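# Move six bottles from cart into fridge, close door

## Task

Transfer all six bottles from the cart into the refrigerator so that each one stands upright, then close the refrigerator door completely. The task fails if a glass bottle drops any real distance, if the door is swung open or closed violently, or if the robot topples or is left leaning. When finished, release the gripper and move the robot away.

## Robot and tools

ROBOT. TidyBot++: a wheeled base (0.54 m long, 0.50 m wide, 0.38 m tall) that can drive, slide sideways and turn, carrying one seven-joint arm with a two-finger gripper. The shoulder sits 0.12 m ahead of the base centre at 0.68 m height. Segments: upper arm 0.42 m, forearm 0.31 m, hand 0.31 m. Cameras: base_camera (fixed on the base) and wrist_camera (fisheye, looks along the hand). The arm begins folded with the hand pointing down.

FRAMES. Base frame: origin on the floor below the base centre, x ahead, y to the left, z up, metres. The odometry frame is the base frame as it was when the scene began; base_odometry reports x, y and heading (rad, left positive, -3.142 to 3.142) there, from wheel counts only, so slip and drift creep in.

move. One action per call; its parts start together.
- base: an object holding any of translate_m (forward +), strafe_m (left +), rotate_rad (counter-clockwise from above +). These are offsets relative to the base's own axes at the moment the command begins, not positions. Ranges: translate_m and strafe_m -2 to 2 m, rotate_rad -6.3 to 6.3 rad.
- joints: absolute angles by name. joint_1_rad (any angle; positive turns the arm clockwise from above, opposite to heading), joint_2_rad -2.249 to 2.249 (shoulder, 0 = upright), joint_3_rad (any angle), joint_4_rad -2.579 to 2.579 (elbow, 0 = straight), joint_5_rad (any angle), joint_6_rad -2.099 to 2.099 (wrist), joint_7_rad (any angle; 1.57 with hand down puts the fingers opening left-right), gripper_pos 0 (open, about 85 mm gap) to 1 (closed). Unbounded joints take the short way round; to go further, use steps below half a turn.
- target: a single list of seven numbers [x, y, z, qw, qx, qy, qz], an absolute hand pose in the base frame (metres, then a unit quaternion), in the same form as the hand_pose line. The hand point is midway between the finger pads; hand z runs along the fingers, y is the closing direction. With target, joints may contain only gripper_pos.
- speeds: caps for this action only: translate_m/strafe_m 0.05 to 0.5 m/s (give one of them when both are used), rotate_rad 0.1 to 1.57 rad/s.
- cameras: list of base_camera, wrist_camera or all; [] returns none.
- blocking: true (default) returns once everything rests; false returns in about 0.5 s while motion continues.
An unknown key makes the call invalid; a value out of range gets it refused, and a refusal or an unrequested stop cancels the rest of your calls in that reply.

wait(seconds 0 to 10, cameras): lets time pass and reports state. stop(cameras): brakes all running motions. zoom_image(camera, region [x0, y0, x1, y1] in pixels, max 504 x 504): enlarges part of the latest image. finished_scene(scene): ends the current scene, scene being its number (integer 1 to 2); irreversible.

RESULT LINES. move: done, or the worst status. base_status, joint_status, hand_status: moving, done, off_target (resting short, possibly still pushing), contact_stop, time_out, not_followed, torque_fault, limit_stop_at_motor_heat. "joint command not followed" / "pose unreachable" with "cause:" means a self-collision check blocked the arm (there is no check against hitting the base). hand_pose is the measured hand; hand_target is where the commanded joints would put it. joint_positions, motor_effort (percent of max, bracket = peak in last action), Motor temperatures, base_tilt (degrees, forward/right positive), on_its_own, pictures (order of images), earlier move (for non-blocking moves). ARM HIT flags a hard collision with the base or itself.

PRACTICAL NOTES. Hand targets usually land within about 3 cm; fix by adding (wanted minus measured) to the last target. To keep the hand steady, resend hand_target, not hand_pose. Loads make the arm sag, more when stretched; never command a loaded joint to its current reading. Hand done tolerance: 10 mm and 2 degrees; unreachable poses wander up to 10 s then time_out. A hand pointing down reaches only about 0.94 m high, and only near the base. Gripper at 1 squeezes hard (100-150 N per finger); off_target there means it holds something. Low, forward-pointing poses near the base can misbehave or strike the base.

AVOID. Letting a bottle fall or releasing it while moving; swinging the door fast; driving or turning while the arm is snagged above about 0.6 m; pulling or pushing sideways on a raised hand; reaching far out from folded over nearby furniture. These can tip the robot; backing off or retracting the arm rights it. Torque limits (104.5 N m joints 1-4, 51.3 N m joints 5-7) trigger a 10 s arm freeze. Motors above 60 °C show MOTOR HOT; at 75 °C the arm sags and freezes for 30 s or more, so avoid long stretched holds. A blocked base keeps pushing until it times out after 14 s.

Each tool is called after ">>>" as name([rows], argument=value, ...), one row to a line, values as JSON.

## Session

>>> move()

Scene clock: 0.00 s.
Motor temperatures (°C): [37 38 35 33 43 46 56]
base_odometry: x=+0.000 y=+0.000 heading=+0.000
base_tilt: forward=-0.2 right=+0.0
base_status: not commanded
joint_positions: joint_1_rad=-0.008 joint_2_rad=-0.390 joint_3_rad=+3.139 joint_4_rad=-2.560 joint_5_rad=-0.036 joint_6_rad=-0.858 joint_7_rad=+1.523 gripper_pos=+0.000
joint_status: not commanded
motor_effort: joint_1_rad=+2 joint_2_rad=+0 joint_3_rad=+0 joint_4_rad=+16 joint_5_rad=+1 joint_6_rad=+1 joint_7_rad=+1
hand_pose: x=+0.2539 y=+0.0110 z=+0.5845 quat_wxyz=(-0.015, +0.998, -0.030, +0.057) (m; base frame)
hand_target: x=+0.2546 y=+0.0110 z=+0.5849 quat_wxyz=(-0.015, +0.998, -0.030, +0.057) (m; base frame)
hand_status: not commanded
pictures: base_camera, wrist_camera

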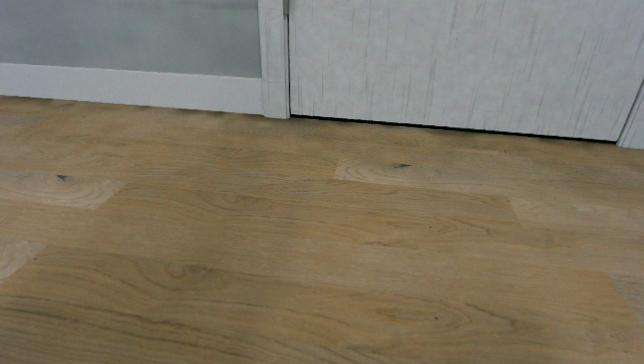

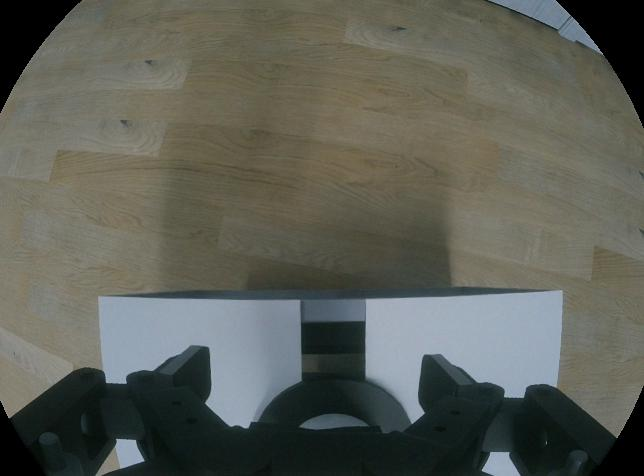

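>>> move(joints={"joint_6_rad": 0.4})

Scene clock: 19.73 s.
Motor temperatures (°C): [36 38 35 34 43 46 55]
move: done
base_odometry: x=+0.000 y=+0.000 heading=+0.000
base_tilt: forward=-0.3 right=-0.1
base_status: not commanded
joint_positions: joint_1_rad=-0.008 joint_2_rad=-0.390 joint_3_rad=+3.139 joint_4_rad=-2.561 joint_5_rad=-0.036 joint_6_rad=+0.359 joint_7_rad=+1.523 gripper_pos=+0.000
joint_status: all done
motor_effort: joint_1_rad=+2(2) joint_2_rad=-4(5) joint_3_rad=+0(1) joint_4_rad=+20(20) joint_5_rad=+1(2) joint_6_rad=+8(9) joint_7_rad=+1(1)
hand_pose: x=+0.5206 y=+0.0016 z=+0.8193 quat_wxyz=(-0.023, +0.786, -0.031, +0.617) (m; base frame)
hand_target: x=+0.5239 y=+0.0012 z=+0.8328 quat_wxyz=(-0.023, +0.773, -0.031, +0.633) (m; base frame)
hand_status: not commanded
pictures: base_camera, wrist_camera
camera_calibration:
wrist_camera: T_world_to_cam=[[-0.011956, -0.999182, -0.0386198, 0.0380529], [-0.269493, 0.0404133, -0.962154, 0.981283], [0.962928, -0.00109577, -0.269756, -0.146378], [0, 0, 0, 1]] pos_world=[0.405855, -0.00179551, 0.906129]

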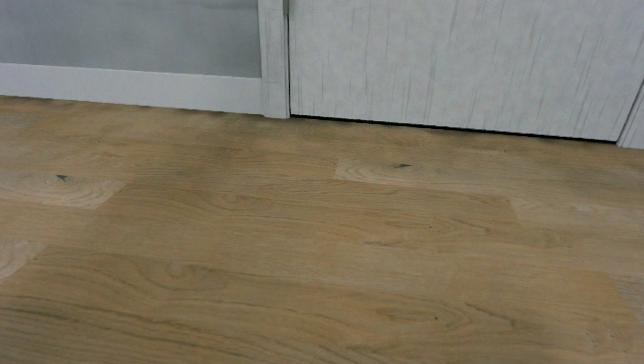

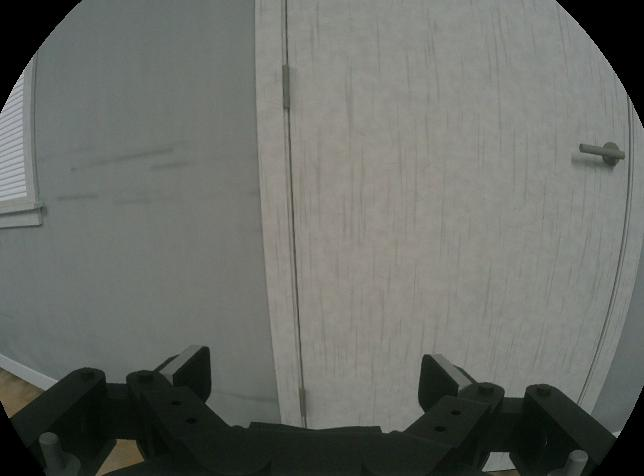

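>>> move(joints={"joint_1_rad": -1.3}, cameras=["wrist_camera"])

>>> move(joints={"joint_1_rad": -2.6}, cameras=["wrist_camera"])

>>> move(joints={"joint_1_rad": -3.9}, cameras=["wrist_camera"])

>>> move(joints={"joint_1_rad": -5.1}, cameras=["wrist_camera"])

Scene clock: 30.07 s.
Motor temperatures (°C): [36 38 35 34 43 46 55]
move: done
base_odometry: x=+0.000 y=+0.000 heading=+0.000
base_tilt: forward=-0.4 right=+0.0
base_status: not commanded
joint_positions: joint_1_rad=-1.282 joint_2_rad=-0.390 joint_3_rad=+3.139 joint_4_rad=-2.561 joint_5_rad=-0.036 joint_6_rad=+0.359 joint_7_rad=+1.523 gripper_pos=+0.000
joint_status: all done
motor_effort: joint_1_rad=+2(4) joint_2_rad=-4(5) joint_3_rad=+0(2) joint_4_rad=+20(21) joint_5_rad=+1(2) joint_6_rad=+7(9) joint_7_rad=+1(1)
hand_pose: x=+0.2348 y=+0.3846 z=+0.8194 quat_wxyz=(-0.385, +0.651, +0.442, +0.482) (m; base frame)
hand_target: x=+0.2291 y=+0.3896 z=+0.8328 quat_wxyz=(-0.400, +0.636, +0.440, +0.492) (m; base frame)
hand_status: not commanded
pictures: wrist_camera
camera_calibration:
wrist_camera: T_world_to_cam=[[0.952092, -0.303364, -0.0386205, -0.0766686], [-0.117285, -0.24559, -0.962252, 0.963223], [0.282428, 0.920682, -0.269404, -0.0657222], [0, 0, 0, 1]] pos_world=[0.204529, 0.273809, 0.906197]

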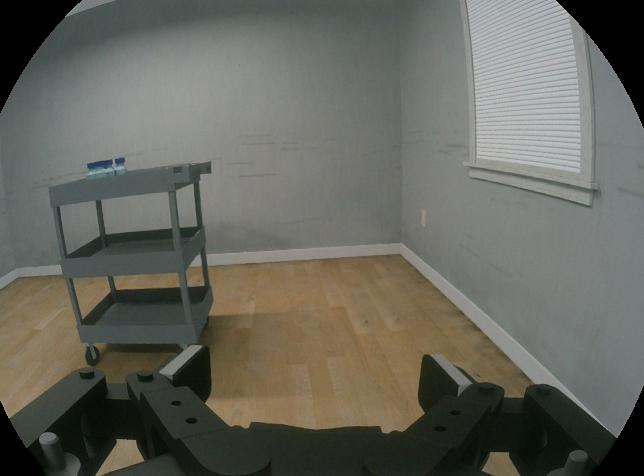

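Scene clock: 32.63 s.
Motor temperatures (°C): [36 38 35 34 43 46 55]
move: done
base_odometry: x=+0.000 y=+0.000 heading=+0.000
base_tilt: forward=-0.2 right=+0.0
base_status: not commanded
joint_positions: joint_1_rad=-2.582 joint_2_rad=-0.390 joint_3_rad=+3.139 joint_4_rad=-2.561 joint_5_rad=-0.036 joint_6_rad=+0.360 joint_7_rad=+1.523 gripper_pos=+0.000
joint_status: all done
motor_effort: joint_1_rad=+2(3) joint_2_rad=-4(5) joint_3_rad=+0(1) joint_4_rad=+20(21) joint_5_rad=+0(1) joint_6_rad=+8(10) joint_7_rad=+1(1)
hand_pose: x=-0.2206 y=+0.2145 z=+0.8194 quat_wxyz=(-0.599, +0.250, +0.746, +0.151) (m; base frame)
hand_target: x=-0.2270 y=+0.2103 z=+0.8328 quat_wxyz=(-0.616, +0.240, +0.735, +0.150) (m; base frame)
hand_status: not commanded
pictures: wrist_camera
camera_calibration:
wrist_camera: T_world_to_cam=[[0.547053, 0.836207, -0.0386208, -0.0284688], [0.205106, -0.178626, -0.962302, 0.924885], [-0.811582, 0.518508, -0.269229, 0.064303], [0, 0, 0, 1]] pos_world=[-0.121938, 0.155673, 0.906231]

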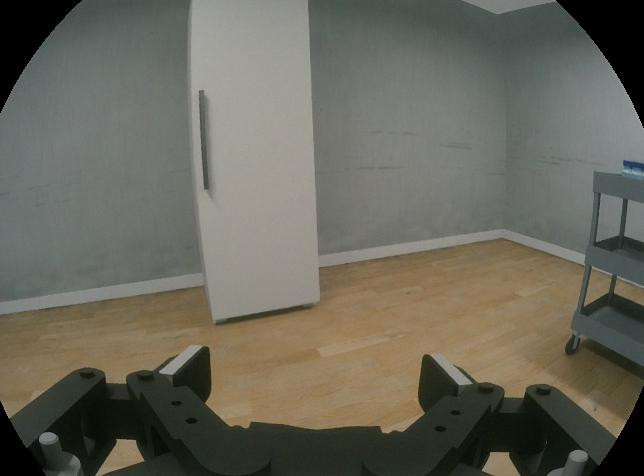

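Scene clock: 35.20 s.
Motor temperatures (°C): [36 38 35 34 43 46 55]
move: done
base_odometry: x=+0.000 y=+0.000 heading=+0.000
base_tilt: forward=-0.2 right=+0.0
base_status: not commanded
joint_positions: joint_1_rad=-3.882 joint_2_rad=-0.390 joint_3_rad=+3.139 joint_4_rad=-2.561 joint_5_rad=-0.036 joint_6_rad=+0.360 joint_7_rad=+1.523 gripper_pos=+0.000
joint_status: all done
motor_effort: joint_1_rad=+2(4) joint_2_rad=-4(5) joint_3_rad=+0(1) joint_4_rad=+20(21) joint_5_rad=+1(2) joint_6_rad=+8(9) joint_7_rad=+1(1)
hand_pose: x=-0.1785 y=-0.2699 z=+0.8195 quat_wxyz=(-0.568, -0.252, +0.745, -0.242) (m; base frame)
hand_target: x=-0.1762 y=-0.2771 z=+0.8328 quat_wxyz=(-0.581, -0.254, +0.731, -0.254) (m; base frame)
hand_status: not commanded
pictures: wrist_camera
camera_calibration:
wrist_camera: T_world_to_cam=[[-0.659387, 0.750811, -0.0386211, 0.115098], [0.226897, 0.149767, -0.962334, 0.92231], [-0.716747, -0.643314, -0.269111, 0.0529096], [0, 0, 0, 1]] pos_world=[-0.0954528, -0.190511, 0.906254]

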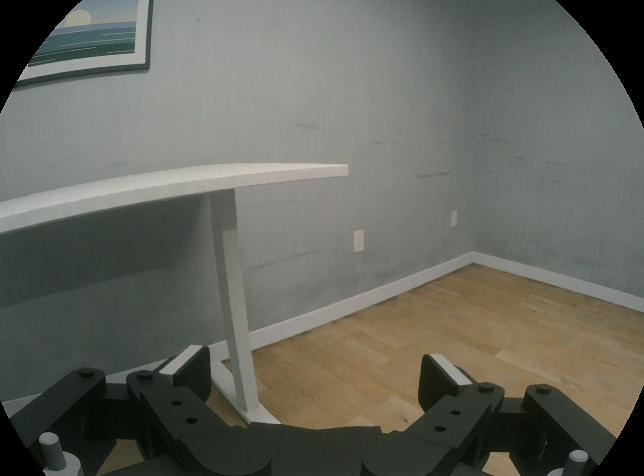

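Scene clock: 37.67 s.
Motor temperatures (°C): [36 38 35 34 43 46 55]
move: done
base_odometry: x=+0.000 y=+0.000 heading=+0.000
base_tilt: forward=-0.3 right=+0.0
base_status: not commanded
joint_positions: joint_1_rad=-5.082 joint_2_rad=-0.390 joint_3_rad=+3.139 joint_4_rad=-2.561 joint_5_rad=-0.036 joint_6_rad=+0.360 joint_7_rad=+1.523 gripper_pos=+0.000
joint_status: all done
motor_effort: joint_1_rad=+2(4) joint_2_rad=-4(5) joint_3_rad=+0(1) joint_4_rad=+20(21) joint_5_rad=+0(2) joint_6_rad=+7(9) joint_7_rad=+1(1)
hand_pose: x=+0.2627 y=-0.3751 z=+0.8195 quat_wxyz=(-0.332, -0.629, +0.473, -0.521) (m; base frame)
hand_target: x=+0.2703 y=-0.3756 z=+0.8328 quat_wxyz=(-0.336, -0.622, +0.459, -0.537) (m; base frame)
hand_status: not commanded
pictures: wrist_camera
camera_calibration:
wrist_camera: T_world_to_cam=[[-0.938717, -0.342519, -0.0386212, 0.148338], [-0.0573519, 0.265691, -0.962351, 0.956144], [0.339885, -0.90116, -0.269053, -0.0728835], [0, 0, 0, 1]] pos_world=[0.218856, -0.26891, 0.906266]

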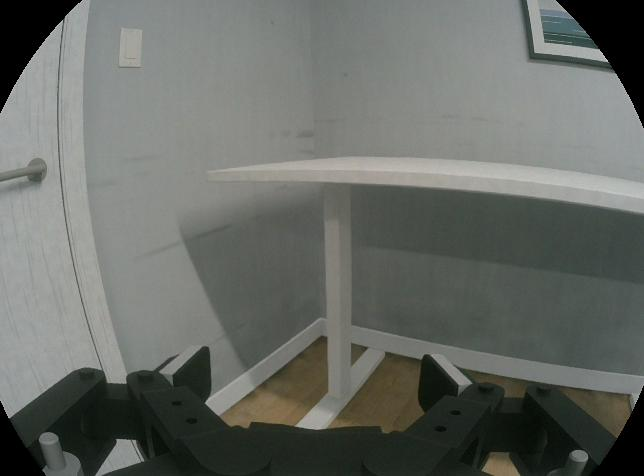

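>>> move(base={"translate_m": -0.3, "strafe_m": 1.25, "rotate_rad": 1.57}, joints={"joint_1_rad": 0.0, "joint_2_rad": -0.39, "joint_4_rad": -1.6, "joint_6_rad": -0.95})

Scene clock: 100.20 s.
Motor temperatures (°C): [36 37 35 34 43 46 55]
move: done
base_odometry: x=-0.300 y=+1.250 heading=+1.571
base_tilt: forward=-0.3 right=+0.0
base_status: done
joint_positions: joint_1_rad=-6.270 joint_2_rad=-0.388 joint_3_rad=+3.138 joint_4_rad=-1.623 joint_5_rad=-0.036 joint_6_rad=-0.911 joint_7_rad=+1.523 gripper_pos=+0.000
joint_status: all done
motor_effort: joint_1_rad=+2(4) joint_2_rad=-6(9) joint_3_rad=+1(3) joint_4_rad=+21(23) joint_5_rad=+0(2) joint_6_rad=+6(9) joint_7_rad=+1(1)
hand_pose: x=+0.5180 y=+0.0063 z=+1.0058 quat_wxyz=(+0.026, -0.878, +0.028, -0.477) (m; base frame)
hand_target: x=+0.5118 y=+0.0116 z=+1.0091 quat_wxyz=(+0.029, -0.882, +0.022, -0.471) (m; base frame)
hand_status: not commanded
pictures: base_camera, wrist_camera
camera_calibration:
wrist_camera: T_world_to_cam=[[-0.0039365, -0.999135, -0.0413891, 0.0485298], [-0.570505, 0.0362367, -0.820494, 1.17337], [0.821285, 0.0203828, -0.570154, 0.28187], [0, 0, 0, 1]] pos_world=[0.43811, 0.000223452, 1.12546]

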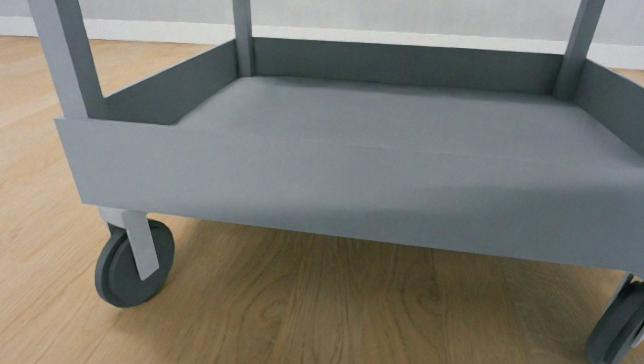

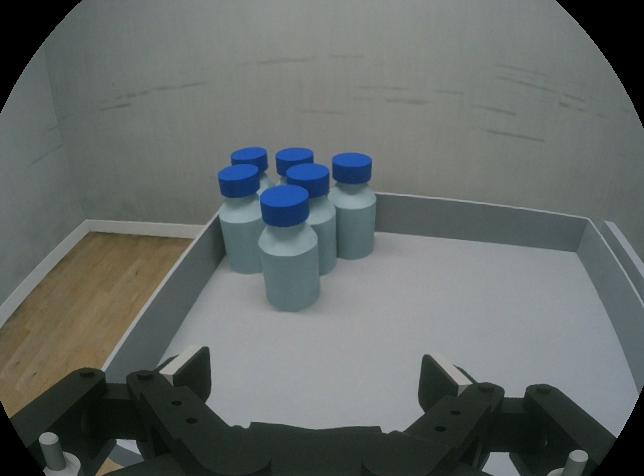

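>>> zoom_image(camera="wrist_camera", region=[180, 130, 420, 330])

>>> zoom_image(camera="wrist_camera", region=[60, 100, 564, 476])

Scaled by 2.100.

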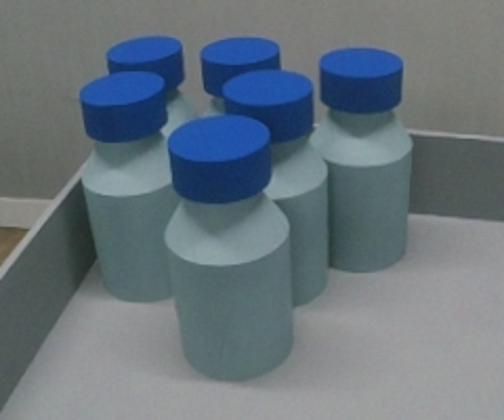

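Scaled by 1.000.

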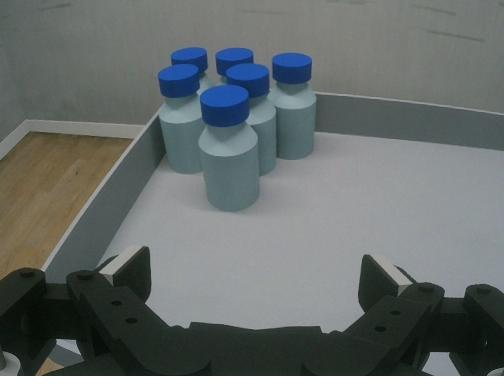

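>>> move(base={"translate_m": -0.25, "strafe_m": 0.8, "rotate_rad": 1.57}, joints={"joint_4_rad": -2.3, "joint_6_rad": 0.2})

Scene clock: 181.50 s.
Motor temperatures (°C): [36 37 35 35 43 46 55]
move: done
base_odometry: x=-1.100 y=+1.000 heading=+3.141
base_tilt: forward=-0.2 right=+0.0
base_status: done
joint_positions: joint_1_rad=-6.272 joint_2_rad=-0.386 joint_3_rad=+3.140 joint_4_rad=-2.289 joint_5_rad=-0.036 joint_6_rad=+0.159 joint_7_rad=+1.523 gripper_pos=+0.000
joint_status: all done
motor_effort: joint_1_rad=+2(3) joint_2_rad=-7(9) joint_3_rad=+0(3) joint_4_rad=+21(24) joint_5_rad=+0(2) joint_6_rad=+8(9) joint_7_rad=+1(1)
hand_pose: x=+0.5644 y=-0.0048 z=+0.9155 quat_wxyz=(+0.021, -0.765, +0.037, -0.643) (m; base frame)
hand_target: x=+0.5637 y=+0.0004 z=+0.9231 quat_wxyz=(+0.025, -0.754, +0.032, -0.656) (m; base frame)
hand_status: not commanded
pictures: base_camera, wrist_camera
camera_calibration:
wrist_camera: T_world_to_cam=[[-0.0228385, -0.998792, -0.0435035, 0.0465205], [-0.20304, 0.0472419, -0.97803, 1.06302], [0.978904, -0.0135038, -0.203874, -0.231944], [0, 0, 0, 1]] pos_world=[0.44395, -0.00688706, 0.994405]

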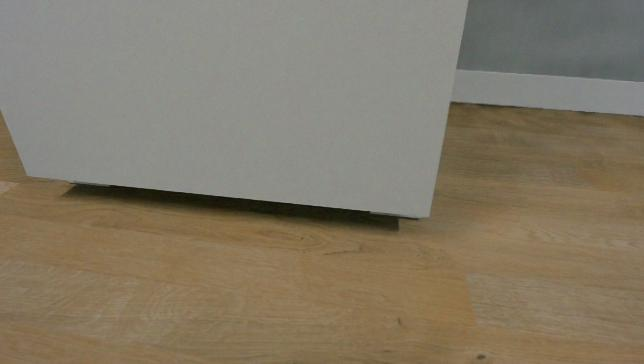

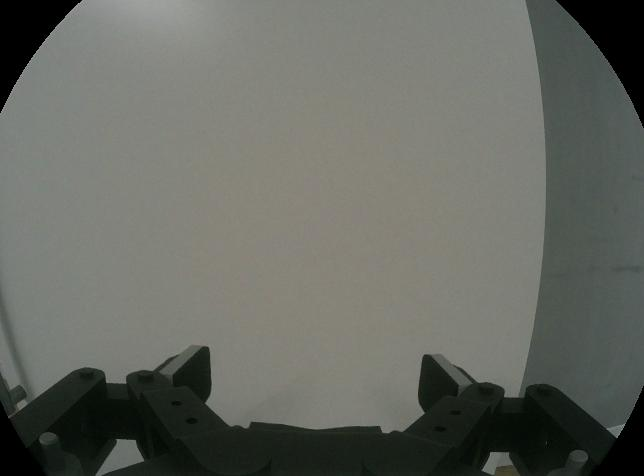

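>>> move(base={"translate_m": 0.0, "strafe_m": 0.55, "rotate_rad": -0.196})

Scene clock: 236.77 s.
Motor temperatures (°C): [36 37 35 35 42 46 55]
move: done
base_odometry: x=-1.100 y=+0.450 heading=+2.945
base_tilt: forward=-0.2 right=+0.1
base_status: done
joint_positions: joint_1_rad=-6.272 joint_2_rad=-0.386 joint_3_rad=+3.140 joint_4_rad=-2.289 joint_5_rad=-0.036 joint_6_rad=+0.160 joint_7_rad=+1.523 gripper_pos=+0.000
joint_status: not commanded
motor_effort: joint_1_rad=+2(3) joint_2_rad=-7(7) joint_3_rad=+0(2) joint_4_rad=+22(23) joint_5_rad=+1(2) joint_6_rad=+8(10) joint_7_rad=+1(1)
hand_pose: x=+0.5644 y=-0.0046 z=+0.9156 quat_wxyz=(+0.021, -0.764, +0.037, -0.643) (m; base frame)
hand_target: x=+0.5637 y=+0.0004 z=+0.9231 quat_wxyz=(+0.025, -0.754, +0.032, -0.656) (m; base frame)
hand_status: not commanded
pictures: base_camera, wrist_camera
camera_calibration:
wrist_camera: T_world_to_cam=[[-0.0223774, -0.998804, -0.0434784, 0.0464436], [-0.202425, 0.0471151, -0.978164, 1.06289], [0.979042, -0.0130877, -0.203237, -0.232582], [0, 0, 0, 1]] pos_world=[0.443902, -0.00673408, 0.99443]

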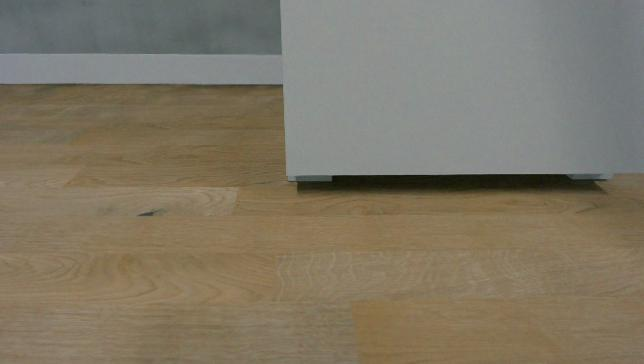

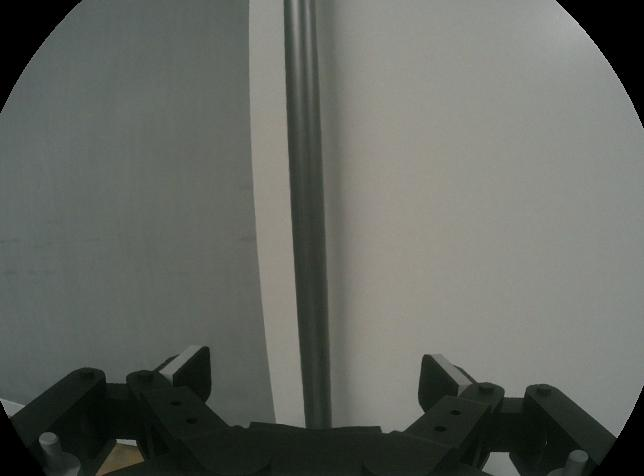

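>>> move(base={"translate_m": 0.09, "rotate_rad": 0.03}, speeds={"translate_m": 0.2})

Scene clock: 259.13 s.
Motor temperatures (°C): [36 37 35 35 42 46 55]
move: done
base_odometry: x=-1.189 y=+0.467 heading=+2.975
base_tilt: forward=-0.2 right=+0.0
base_status: done
joint_positions: joint_1_rad=-6.274 joint_2_rad=-0.384 joint_3_rad=+3.139 joint_4_rad=-2.291 joint_5_rad=-0.036 joint_6_rad=+0.162 joint_7_rad=+1.523 gripper_pos=+0.000
joint_status: not commanded
motor_effort: joint_1_rad=+2(3) joint_2_rad=-7(8) joint_3_rad=+0(3) joint_4_rad=+22(23) joint_5_rad=+0(1) joint_6_rad=+8(9) joint_7_rad=+1(1)
hand_pose: x=+0.5647 y=-0.0035 z=+0.9144 quat_wxyz=(+0.022, -0.765, +0.036, -0.643) (m; base frame)
hand_target: x=+0.5637 y=+0.0004 z=+0.9231 quat_wxyz=(+0.025, -0.754, +0.032, -0.656) (m; base frame)
hand_status: not commanded
pictures: base_camera, wrist_camera
camera_calibration:
wrist_camera: T_world_to_cam=[[-0.0201977, -0.998868, -0.043057, 0.0458802], [-0.204422, 0.0462819, -0.977788, 1.06248], [0.978675, -0.0109472, -0.205125, -0.231157], [0, 0, 0, 1]] pos_world=[0.444348, -0.00587576, 0.993439]

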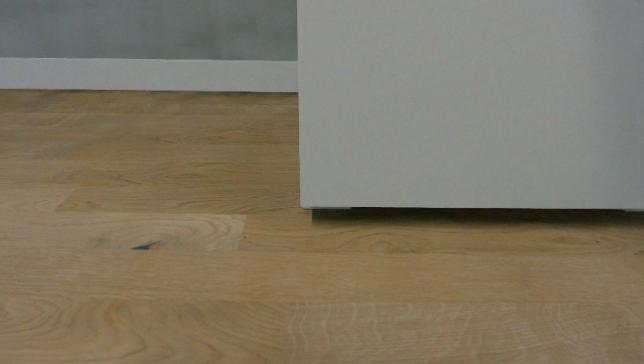

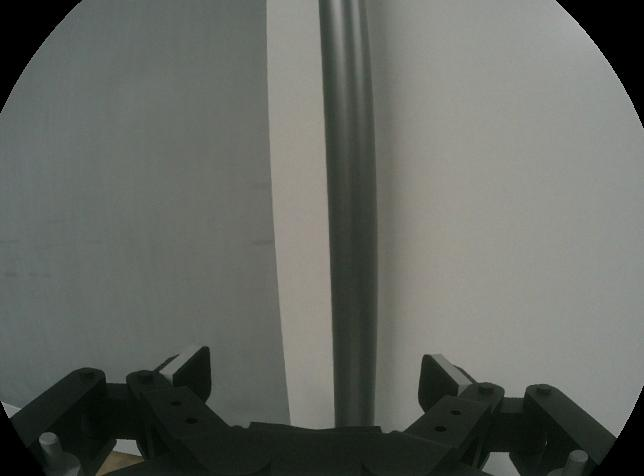

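>>> move(base={"translate_m": 0.055, "strafe_m": -0.022}, speeds={"translate_m": 0.15})

Scene clock: 277.87 s.
Motor temperatures (°C): [36 37 35 35 42 46 55]
move: done
base_odometry: x=-1.239 y=+0.498 heading=+2.975
base_tilt: forward=-0.2 right=+0.1
base_status: done
joint_positions: joint_1_rad=-6.274 joint_2_rad=-0.385 joint_3_rad=+3.139 joint_4_rad=-2.291 joint_5_rad=-0.036 joint_6_rad=+0.162 joint_7_rad=+1.523 gripper_pos=+0.000
joint_status: not commanded
motor_effort: joint_1_rad=+2(3) joint_2_rad=-6(9) joint_3_rad=+0(2) joint_4_rad=+23(23) joint_5_rad=+1(1) joint_6_rad=+8(9) joint_7_rad=+1(1)
hand_pose: x=+0.5643 y=-0.0035 z=+0.9146 quat_wxyz=(+0.022, -0.765, +0.036, -0.643) (m; base frame)
hand_target: x=+0.5637 y=+0.0004 z=+0.9231 quat_wxyz=(+0.025, -0.754, +0.032, -0.656) (m; base frame)
hand_status: not commanded
pictures: base_camera, wrist_camera
camera_calibration:
wrist_camera: T_world_to_cam=[[-0.020151, -0.99887, -0.0430487, 0.0458586], [-0.203601, 0.046255, -0.977961, 1.06227], [0.978846, -0.0109421, -0.204303, -0.2316], [0, 0, 0, 1]] pos_world=[0.443905, -0.00586265, 0.993514]

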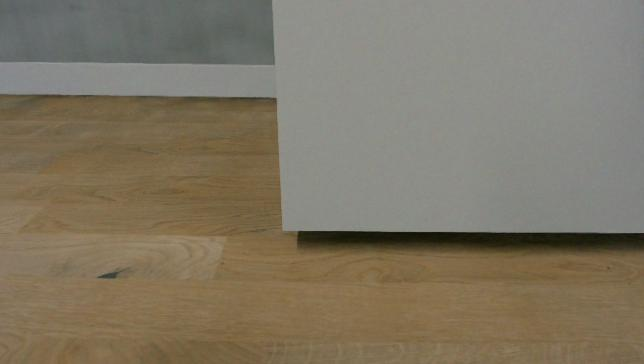

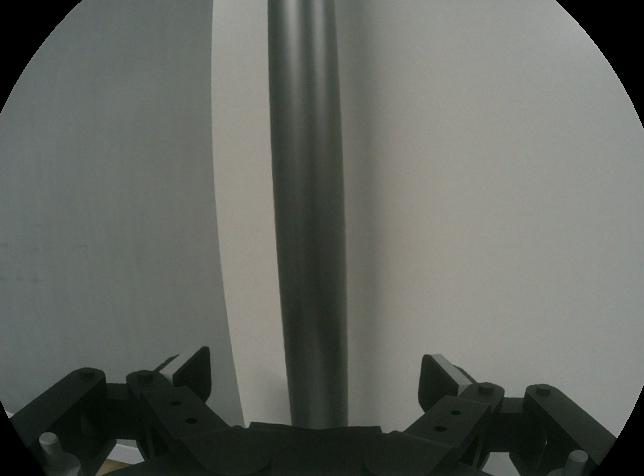

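>>> move(joints={"gripper_pos": 0.8})

Scene clock: 286.27 s.
Motor temperatures (°C): [36 37 35 35 42 46 55]
move: off_target
base_odometry: x=-1.239 y=+0.498 heading=+2.975
base_tilt: forward=-0.2 right=+0.0
base_status: not commanded
joint_positions: joint_1_rad=-6.274 joint_2_rad=-0.387 joint_3_rad=+3.140 joint_4_rad=-2.293 joint_5_rad=-0.036 joint_6_rad=+0.162 joint_7_rad=+1.528 gripper_pos=+0.760
joint_status: gripper_pos off_target (ended at +0.760, target +0.800)
motor_effort: joint_1_rad=+1(2) joint_2_rad=-7(7) joint_3_rad=+0(2) joint_4_rad=+22(24) joint_5_rad=-3(3) joint_6_rad=+9(9) joint_7_rad=-2(3)
hand_pose: x=+0.5637 y=-0.0040 z=+0.9147 quat_wxyz=(+0.020, -0.765, +0.035, -0.643) (m; base frame)
hand_target: x=+0.5637 y=+0.0004 z=+0.9231 quat_wxyz=(+0.025, -0.754, +0.032, -0.656) (m; base frame)
hand_status: not commanded
pictures: base_camera, wrist_camera
camera_calibration:
wrist_camera: T_world_to_cam=[[-0.0202793, -0.999056, -0.0384223, 0.0411604], [-0.203055, 0.0417449, -0.978277, 1.06219], [0.978957, -0.012037, -0.203709, -0.231562], [0, 0, 0, 1]] pos_world=[0.443207, -0.00600685, 0.993527]

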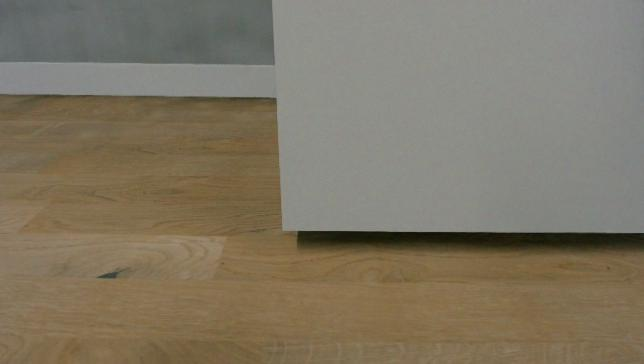

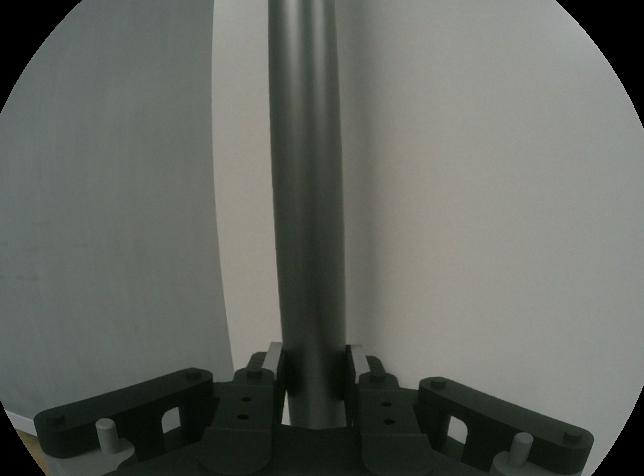

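>>> move(base={"translate_m": -0.054, "strafe_m": -0.008}, speeds={"translate_m": 0.08})

Scene clock: 308.37 s.
Motor temperatures (°C): [36 37 35 35 42 46 55]
move: done
base_odometry: x=-1.185 y=+0.497 heading=+2.975
base_tilt: forward=-0.3 right=+0.1
base_status: done
joint_positions: joint_1_rad=-6.275 joint_2_rad=-0.372 joint_3_rad=+3.142 joint_4_rad=-2.297 joint_5_rad=-0.036 joint_6_rad=+0.194 joint_7_rad=+1.528 gripper_pos=+0.762
joint_status: not commanded
motor_effort: joint_1_rad=-1(4) joint_2_rad=-10(21) joint_3_rad=-2(3) joint_4_rad=+21(24) joint_5_rad=-4(4) joint_6_rad=+7(9) joint_7_rad=-4(4)
hand_pose: x=+0.5681 y=-0.0049 z=+0.9149 quat_wxyz=(+0.020, -0.761, +0.035, -0.648) (m; base frame)
hand_target: x=+0.5637 y=+0.0004 z=+0.9231 quat_wxyz=(+0.025, -0.754, +0.032, -0.656) (m; base frame)
hand_status: not commanded
pictures: base_camera, wrist_camera
camera_calibration:
wrist_camera: T_world_to_cam=[[-0.0217179, -0.999003, -0.0390084, 0.0416615], [-0.191146, 0.0424469, -0.980643, 1.05878], [0.981321, -0.0138413, -0.191877, -0.248086], [0, 0, 0, 1]] pos_world=[0.446737, -0.00675582, 0.992308]

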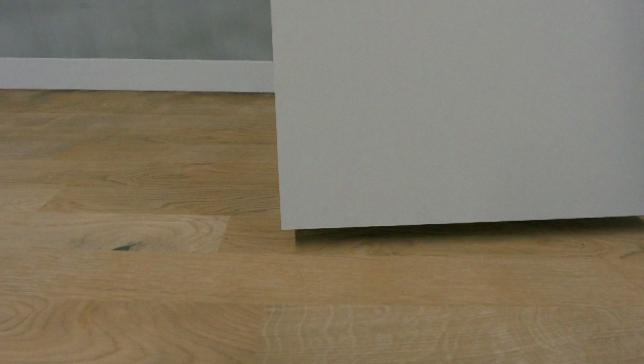

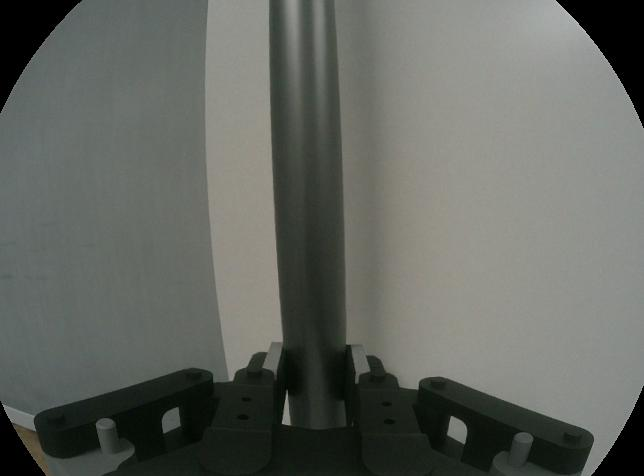

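>>> move(base={"translate_m": -0.139, "strafe_m": -0.197, "rotate_rad": 0.216}, speeds={"translate_m": 0.15, "rotate_rad": 0.135})

Scene clock: 387.53 s.
Motor temperatures (°C): [36 37 35 35 42 46 55]
move: done
base_odometry: x=-1.015 y=+0.668 heading=-3.091
base_tilt: forward=-0.3 right=+0.1
base_status: done
joint_positions: joint_1_rad=-6.294 joint_2_rad=-0.374 joint_3_rad=+3.122 joint_4_rad=-2.297 joint_5_rad=-0.036 joint_6_rad=+0.194 joint_7_rad=+1.528 gripper_pos=+0.763
joint_status: not commanded
motor_effort: joint_1_rad=+5(10) joint_2_rad=-9(14) joint_3_rad=+3(8) joint_4_rad=+20(23) joint_5_rad=-4(6) joint_6_rad=+7(9) joint_7_rad=-3(4)
hand_pose: x=+0.5673 y=+0.0140 z=+0.9157 quat_wxyz=(+0.029, -0.761, +0.018, -0.648) (m; base frame)
hand_target: x=+0.5637 y=+0.0004 z=+0.9231 quat_wxyz=(+0.025, -0.754, +0.032, -0.656) (m; base frame)
hand_status: not commanded
pictures: base_camera, wrist_camera
camera_calibration:
wrist_camera: T_world_to_cam=[[0.0167288, -0.999363, -0.0315256, 0.0319809], [-0.190398, 0.027769, -0.981314, 1.05901], [0.981564, 0.0224187, -0.189812, -0.249432], [0, 0, 0, 1]] pos_world=[0.445931, 0.00814491, 0.99288]

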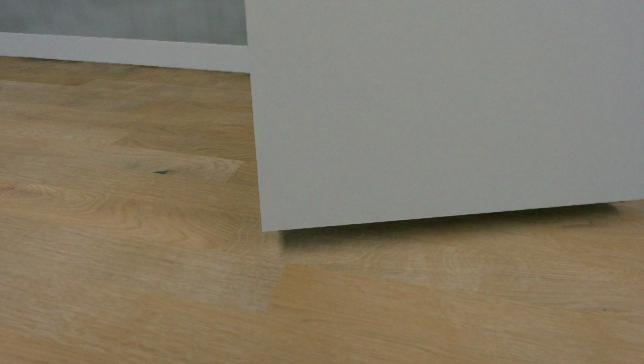

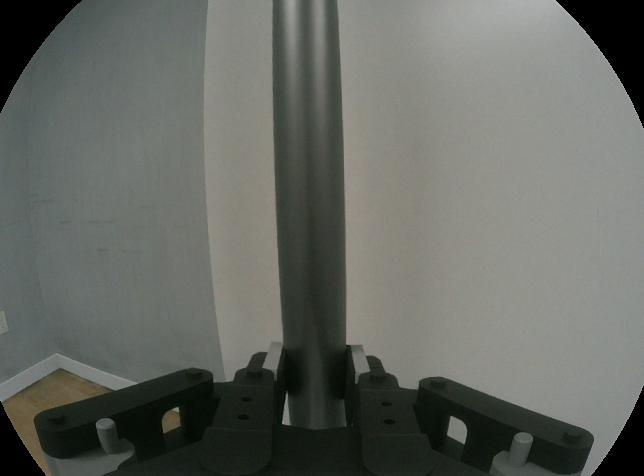

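>>> move(base={"translate_m": -0.138, "strafe_m": -0.181, "rotate_rad": 0.216}, speeds={"translate_m": 0.15, "rotate_rad": 0.14}, cameras=["wrist_camera"])

Scene clock: 406.80 s.
Motor temperatures (°C): [36 37 35 35 42 46 55]
move: done
base_odometry: x=-0.886 y=+0.856 heading=-2.875
base_tilt: forward=-0.3 right=+0.0
base_status: done
joint_positions: joint_1_rad=-6.290 joint_2_rad=-0.370 joint_3_rad=+3.133 joint_4_rad=-2.293 joint_5_rad=-0.036 joint_6_rad=+0.195 joint_7_rad=+1.528 gripper_pos=+0.764
joint_status: not commanded
motor_effort: joint_1_rad=+4(7) joint_2_rad=-9(15) joint_3_rad=+2(6) joint_4_rad=+19(21) joint_5_rad=-4(5) joint_6_rad=+6(8) joint_7_rad=-4(4)
hand_pose: x=+0.5693 y=+0.0063 z=+0.9167 quat_wxyz=(+0.026, -0.760, +0.025, -0.649) (m; base frame)
hand_target: x=+0.5637 y=+0.0004 z=+0.9231 quat_wxyz=(+0.025, -0.754, +0.032, -0.656) (m; base frame)
hand_status: not commanded
pictures: wrist_camera
camera_calibration:
wrist_camera: T_world_to_cam=[[0.00164764, -0.999361, -0.0357019, 0.0366724], [-0.189255, 0.0347451, -0.981313, 1.0599], [0.981927, 0.00837361, -0.189077, -0.251798], [0, 0, 0, 1]] pos_world=[0.447778, 0.00193122, 0.993792]

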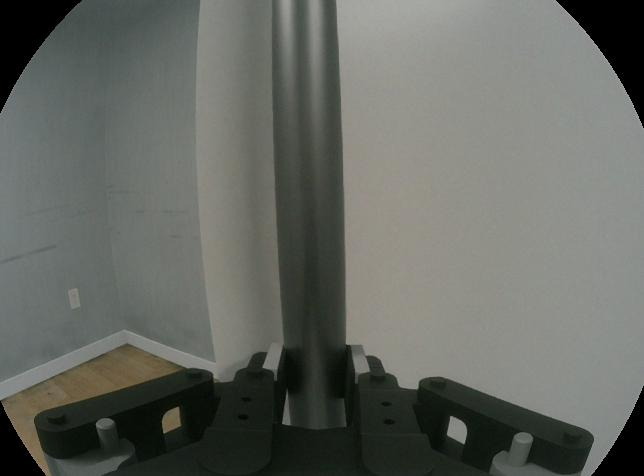

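>>> move(base={"translate_m": -0.139, "strafe_m": -0.211, "rotate_rad": 0.216}, speeds={"translate_m": 0.16, "rotate_rad": 0.14}, cameras=["wrist_camera"])

>>> move(base={"translate_m": -0.126, "strafe_m": -0.221, "rotate_rad": 0.216}, speeds={"translate_m": 0.16, "rotate_rad": 0.14})

Scene clock: 420.90 s.
Motor temperatures (°C): [36 37 35 35 42 46 55]
move: done
base_odometry: x=-0.808 y=+1.096 heading=-2.658
base_tilt: forward=-0.2 right=+0.0
base_status: done
joint_positions: joint_1_rad=-6.291 joint_2_rad=-0.370 joint_3_rad=+3.127 joint_4_rad=-2.292 joint_5_rad=-0.036 joint_6_rad=+0.196 joint_7_rad=+1.528 gripper_pos=+0.766
joint_status: not commanded
motor_effort: joint_1_rad=+4(7) joint_2_rad=-9(15) joint_3_rad=+4(6) joint_4_rad=+20(22) joint_5_rad=-4(5) joint_6_rad=+7(9) joint_7_rad=-3(4)
hand_pose: x=+0.5692 y=+0.0103 z=+0.9179 quat_wxyz=(+0.028, -0.759, +0.022, -0.650) (m; base frame)
hand_target: x=+0.5637 y=+0.0004 z=+0.9231 quat_wxyz=(+0.025, -0.754, +0.032, -0.656) (m; base frame)
hand_status: not commanded
pictures: wrist_camera
camera_calibration:
wrist_camera: T_world_to_cam=[[0.00925873, -0.999401, -0.0333461, 0.0341686], [-0.186884, 0.0310305, -0.981892, 1.06008], [0.982338, 0.0153229, -0.186485, -0.25419], [0, 0, 0, 1]] pos_world=[0.447497, 0.00514812, 0.994624]

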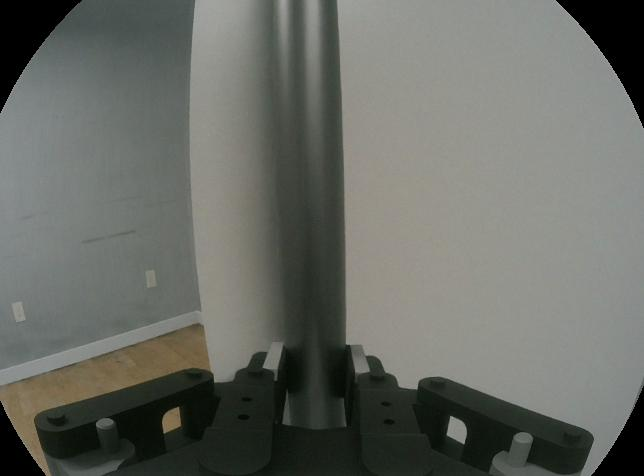

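Scene clock: 423.20 s.
Motor temperatures (°C): [36 37 35 35 42 46 55]
move: done
base_odometry: x=-0.799 y=+1.351 heading=-2.441
base_tilt: forward=-0.2 right=-0.1
base_status: done
joint_positions: joint_1_rad=-6.293 joint_2_rad=-0.376 joint_3_rad=+3.125 joint_4_rad=-2.295 joint_5_rad=-0.036 joint_6_rad=+0.197 joint_7_rad=+1.528 gripper_pos=+0.767
joint_status: not commanded
motor_effort: joint_1_rad=+4(7) joint_2_rad=-8(14) joint_3_rad=+3(7) joint_4_rad=+21(23) joint_5_rad=-4(5) joint_6_rad=+7(8) joint_7_rad=-3(4)
hand_pose: x=+0.5674 y=+0.0123 z=+0.9190 quat_wxyz=(+0.029, -0.758, +0.020, -0.651) (m; base frame)
hand_target: x=+0.5637 y=+0.0004 z=+0.9231 quat_wxyz=(+0.025, -0.754, +0.032, -0.656) (m; base frame)
hand_status: not commanded
pictures: base_camera, wrist_camera
camera_calibration:
wrist_camera: T_world_to_cam=[[0.0136361, -0.999377, -0.0325594, 0.0330806], [-0.183338, 0.0295115, -0.982607, 1.05944], [0.982955, 0.0193683, -0.182821, -0.256035], [0, 0, 0, 1]] pos_world=[0.445455, 0.00675325, 0.995282]

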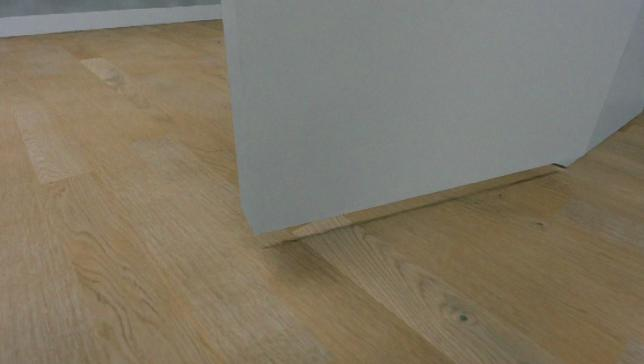

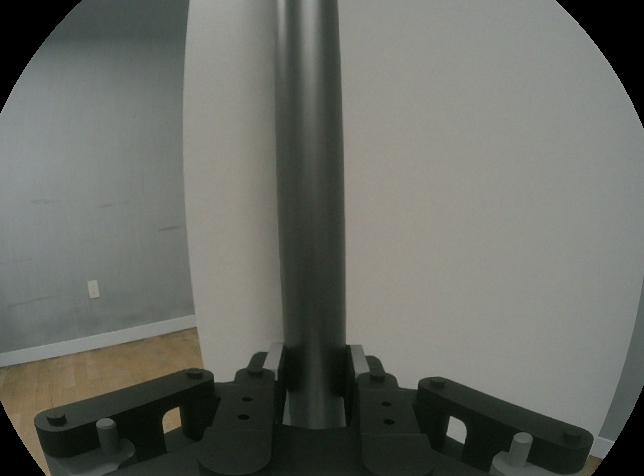

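>>> move(joints={"gripper_pos": 0.0}, cameras=[])

>>> move(joints={"joint_1_rad": -6.283, "joint_2_rad": -0.9, "joint_4_rad": -2.3, "joint_6_rad": -0.1})

Scene clock: 467.03 s.
Motor temperatures (°C): [36 37 35 35 42 46 55]
move: done
base_odometry: x=-0.799 y=+1.351 heading=-2.441
base_tilt: forward=-0.3 right=+0.1
base_status: not commanded
joint_positions: joint_1_rad=-6.293 joint_2_rad=-0.377 joint_3_rad=+3.133 joint_4_rad=-2.296 joint_5_rad=-0.036 joint_6_rad=+0.197 joint_7_rad=+1.527 gripper_pos=+0.000
joint_status: all done
motor_effort: joint_1_rad=+2(4) joint_2_rad=-7(10) joint_3_rad=+0(3) joint_4_rad=+22(23) joint_5_rad=+0(4) joint_6_rad=+8(9) joint_7_rad=+1(3)
hand_pose: x=+0.5671 y=+0.0077 z=+0.9185 quat_wxyz=(+0.027, -0.758, +0.025, -0.651) (m; base frame)
hand_target: x=+0.5637 y=+0.0004 z=+0.9231 quat_wxyz=(+0.025, -0.754, +0.032, -0.656) (m; base frame)
hand_status: not commanded
pictures: none
No camera images: "cameras" was empty.

Scene clock: 468.73 s.
Motor temperatures (°C): [36 37 35 35 42 46 55]
move: done
base_odometry: x=-0.799 y=+1.351 heading=-2.441
base_tilt: forward=-0.2 right=+0.0
base_status: not commanded
joint_positions: joint_1_rad=-6.293 joint_2_rad=-0.888 joint_3_rad=+3.133 joint_4_rad=-2.296 joint_5_rad=-0.036 joint_6_rad=-0.057 joint_7_rad=+1.527 gripper_pos=+0.000
joint_status: all done
motor_effort: joint_1_rad=+2(3) joint_2_rad=+7(9) joint_3_rad=+1(1) joint_4_rad=+23(24) joint_5_rad=+1(2) joint_6_rad=+8(9) joint_7_rad=+1(1)
hand_pose: x=+0.4123 y=+0.0086 z=+1.0307 quat_wxyz=(+0.034, -0.669, +0.018, -0.742) (m; base frame)
hand_target: x=+0.4097 y=+0.0035 z=+1.0188 quat_wxyz=(+0.031, -0.681, +0.026, -0.731) (m; base frame)
hand_status: not commanded
pictures: base_camera, wrist_camera
camera_calibration:
wrist_camera: T_world_to_cam=[[0.0217801, -0.999146, -0.0351126, 0.0343612], [0.0716495, 0.0365906, -0.996758, 1.05026], [0.997192, 0.0191937, 0.0723853, -0.351983], [0, 0, 0, 1]] pos_world=[0.274995, 0.00265825, 1.07354]

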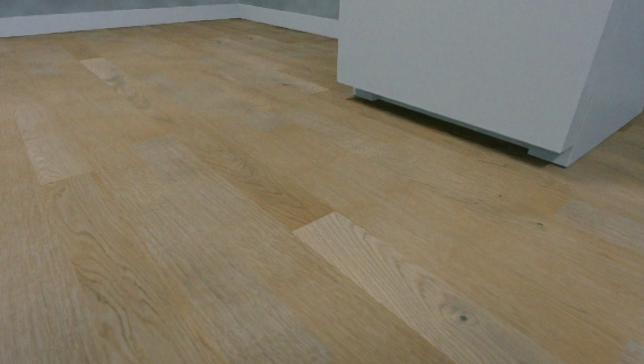

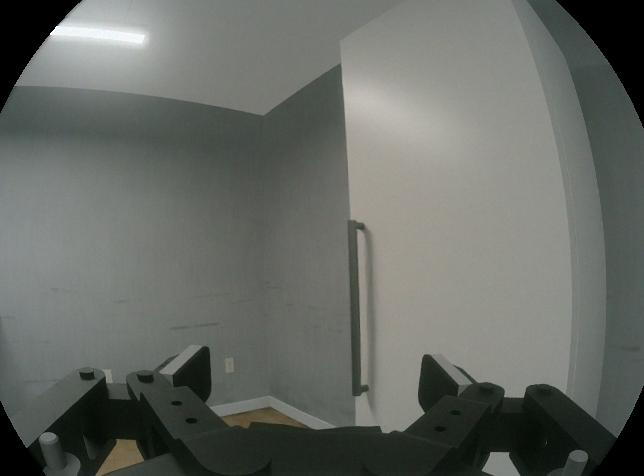

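>>> wait(seconds=0)

Scene clock: 478.50 s.
Motor temperatures (°C): [36 37 35 35 42 46 55]
base_odometry: x=-0.799 y=+1.351 heading=-2.441
base_tilt: forward=-0.3 right=+0.0
base_status: not commanded
joint_positions: joint_1_rad=-6.293 joint_2_rad=-0.888 joint_3_rad=+3.133 joint_4_rad=-2.296 joint_5_rad=-0.036 joint_6_rad=-0.060 joint_7_rad=+1.527 gripper_pos=+0.000
joint_status: all done
motor_effort: joint_1_rad=+2(3) joint_2_rad=+7(9) joint_3_rad=+1(1) joint_4_rad=+23(24) joint_5_rad=+0(2) joint_6_rad=+8(9) joint_7_rad=+1(1)
hand_pose: x=+0.4124 y=+0.0086 z=+1.0297 quat_wxyz=(+0.033, -0.670, +0.018, -0.741) (m; base frame)
hand_target: x=+0.4097 y=+0.0035 z=+1.0188 quat_wxyz=(+0.031, -0.681, +0.026, -0.731) (m; base frame)
hand_status: not commanded
pictures: base_camera, wrist_camera
camera_calibration:
wrist_camera: T_world_to_cam=[[0.0217602, -0.999146, -0.0351165, 0.0343672], [0.0685528, 0.0365333, -0.996978, 1.05079], [0.99741, 0.0192871, 0.0692893, -0.348915], [0, 0, 0, 1]] pos_world=[0.275229, 0.00267839, 1.073]

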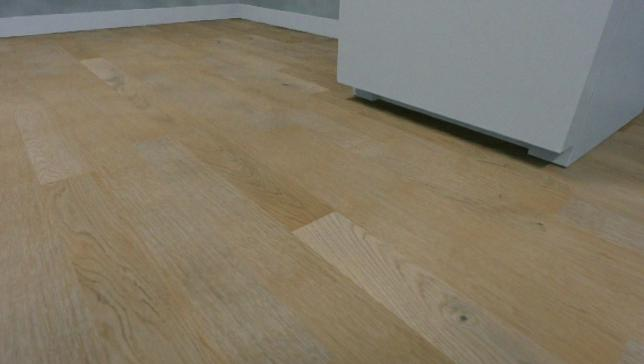

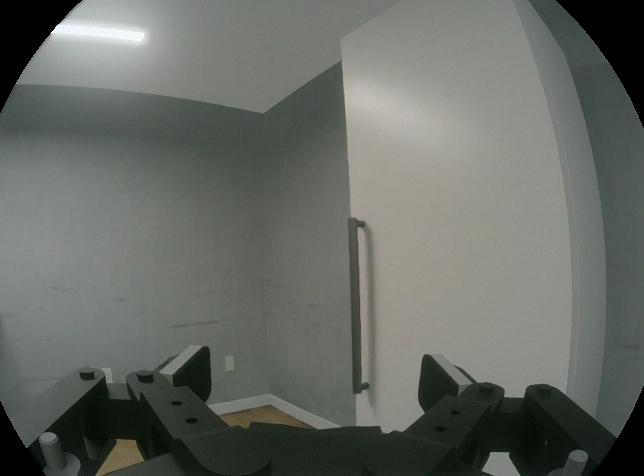

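>>> move(base={"translate_m": 0.809, "strafe_m": 0.4596, "rotate_rad": -0.867}, joints={"joint_1_rad": -6.283, "joint_2_rad": -0.39, "joint_4_rad": -2.3, "joint_6_rad": 0.2})

Scene clock: 551.93 s.
Motor temperatures (°C): [36 37 35 35 42 46 55]
move: done
base_odometry: x=-1.122 y=+0.478 heading=+2.974
base_tilt: forward=-0.2 right=+0.1
base_status: done
joint_positions: joint_1_rad=-6.292 joint_2_rad=-0.402 joint_3_rad=+3.135 joint_4_rad=-2.296 joint_5_rad=-0.036 joint_6_rad=+0.159 joint_7_rad=+1.527 gripper_pos=+0.000
joint_status: all done
motor_effort: joint_1_rad=+2(4) joint_2_rad=-6(10) joint_3_rad=+0(3) joint_4_rad=+22(24) joint_5_rad=+0(2) joint_6_rad=+8(9) joint_7_rad=+1(1)
hand_pose: x=+0.5595 y=+0.0067 z=+0.9178 quat_wxyz=(+0.027, -0.763, +0.025, -0.646) (m; base frame)
hand_target: x=+0.5637 y=+0.0003 z=+0.9231 quat_wxyz=(+0.025, -0.754, +0.032, -0.656) (m; base frame)
hand_status: not commanded
pictures: base_camera, wrist_camera
camera_calibration:
wrist_camera: T_world_to_cam=[[0.00302021, -0.999281, -0.0378042, 0.0383178], [-0.196696, 0.0364722, -0.979786, 1.06181], [0.98046, 0.0103951, -0.196445, -0.234385], [0, 0, 0, 1]] pos_world=[0.438544, 0.00200001, 0.995755]

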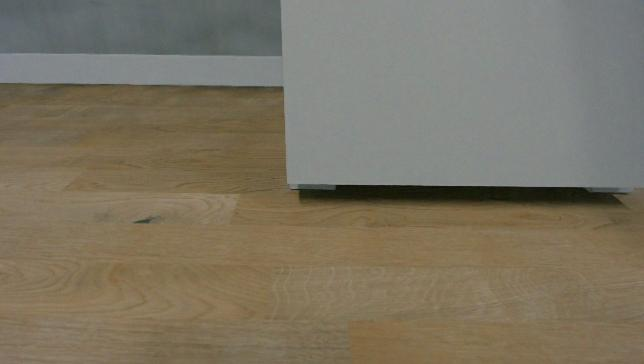

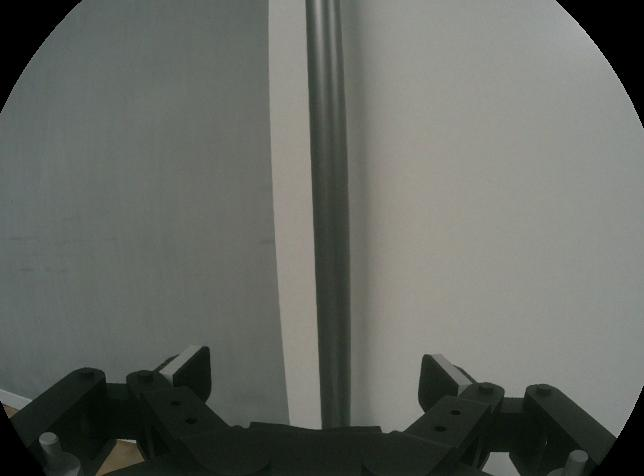

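>>> move(base={"translate_m": 0.133, "strafe_m": -0.011}, speeds={"translate_m": 0.2}, cameras=["wrist_camera"])

Scene clock: 569.07 s.
Motor temperatures (°C): [36 37 35 35 42 46 55]
move: done
base_odometry: x=-1.251 y=+0.511 heading=+2.974
base_tilt: forward=-0.2 right=+0.0
base_status: done
joint_positions: joint_1_rad=-6.292 joint_2_rad=-0.396 joint_3_rad=+3.135 joint_4_rad=-2.296 joint_5_rad=-0.036 joint_6_rad=+0.161 joint_7_rad=+1.527 gripper_pos=+0.000
joint_status: not commanded
motor_effort: joint_1_rad=+1(2) joint_2_rad=-6(9) joint_3_rad=+0(1) joint_4_rad=+22(23) joint_5_rad=+0(1) joint_6_rad=+8(9) joint_7_rad=+1(1)
hand_pose: x=+0.5609 y=+0.0067 z=+0.9159 quat_wxyz=(+0.027, -0.764, +0.026, -0.644) (m; base frame)
hand_target: x=+0.5637 y=+0.0003 z=+0.9231 quat_wxyz=(+0.025, -0.754, +0.032, -0.656) (m; base frame)
hand_status: not commanded
pictures: wrist_camera
camera_calibration:
wrist_camera: T_world_to_cam=[[0.00282148, -0.999282, -0.0377713, 0.0383169], [-0.200165, 0.0364427, -0.979084, 1.06158], [0.979758, 0.010323, -0.199919, -0.232549], [0, 0, 0, 1]] pos_world=[0.440224, 0.00200314, 0.994332]

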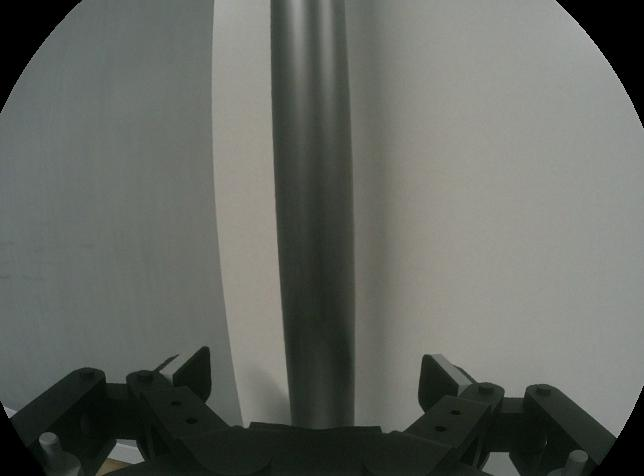

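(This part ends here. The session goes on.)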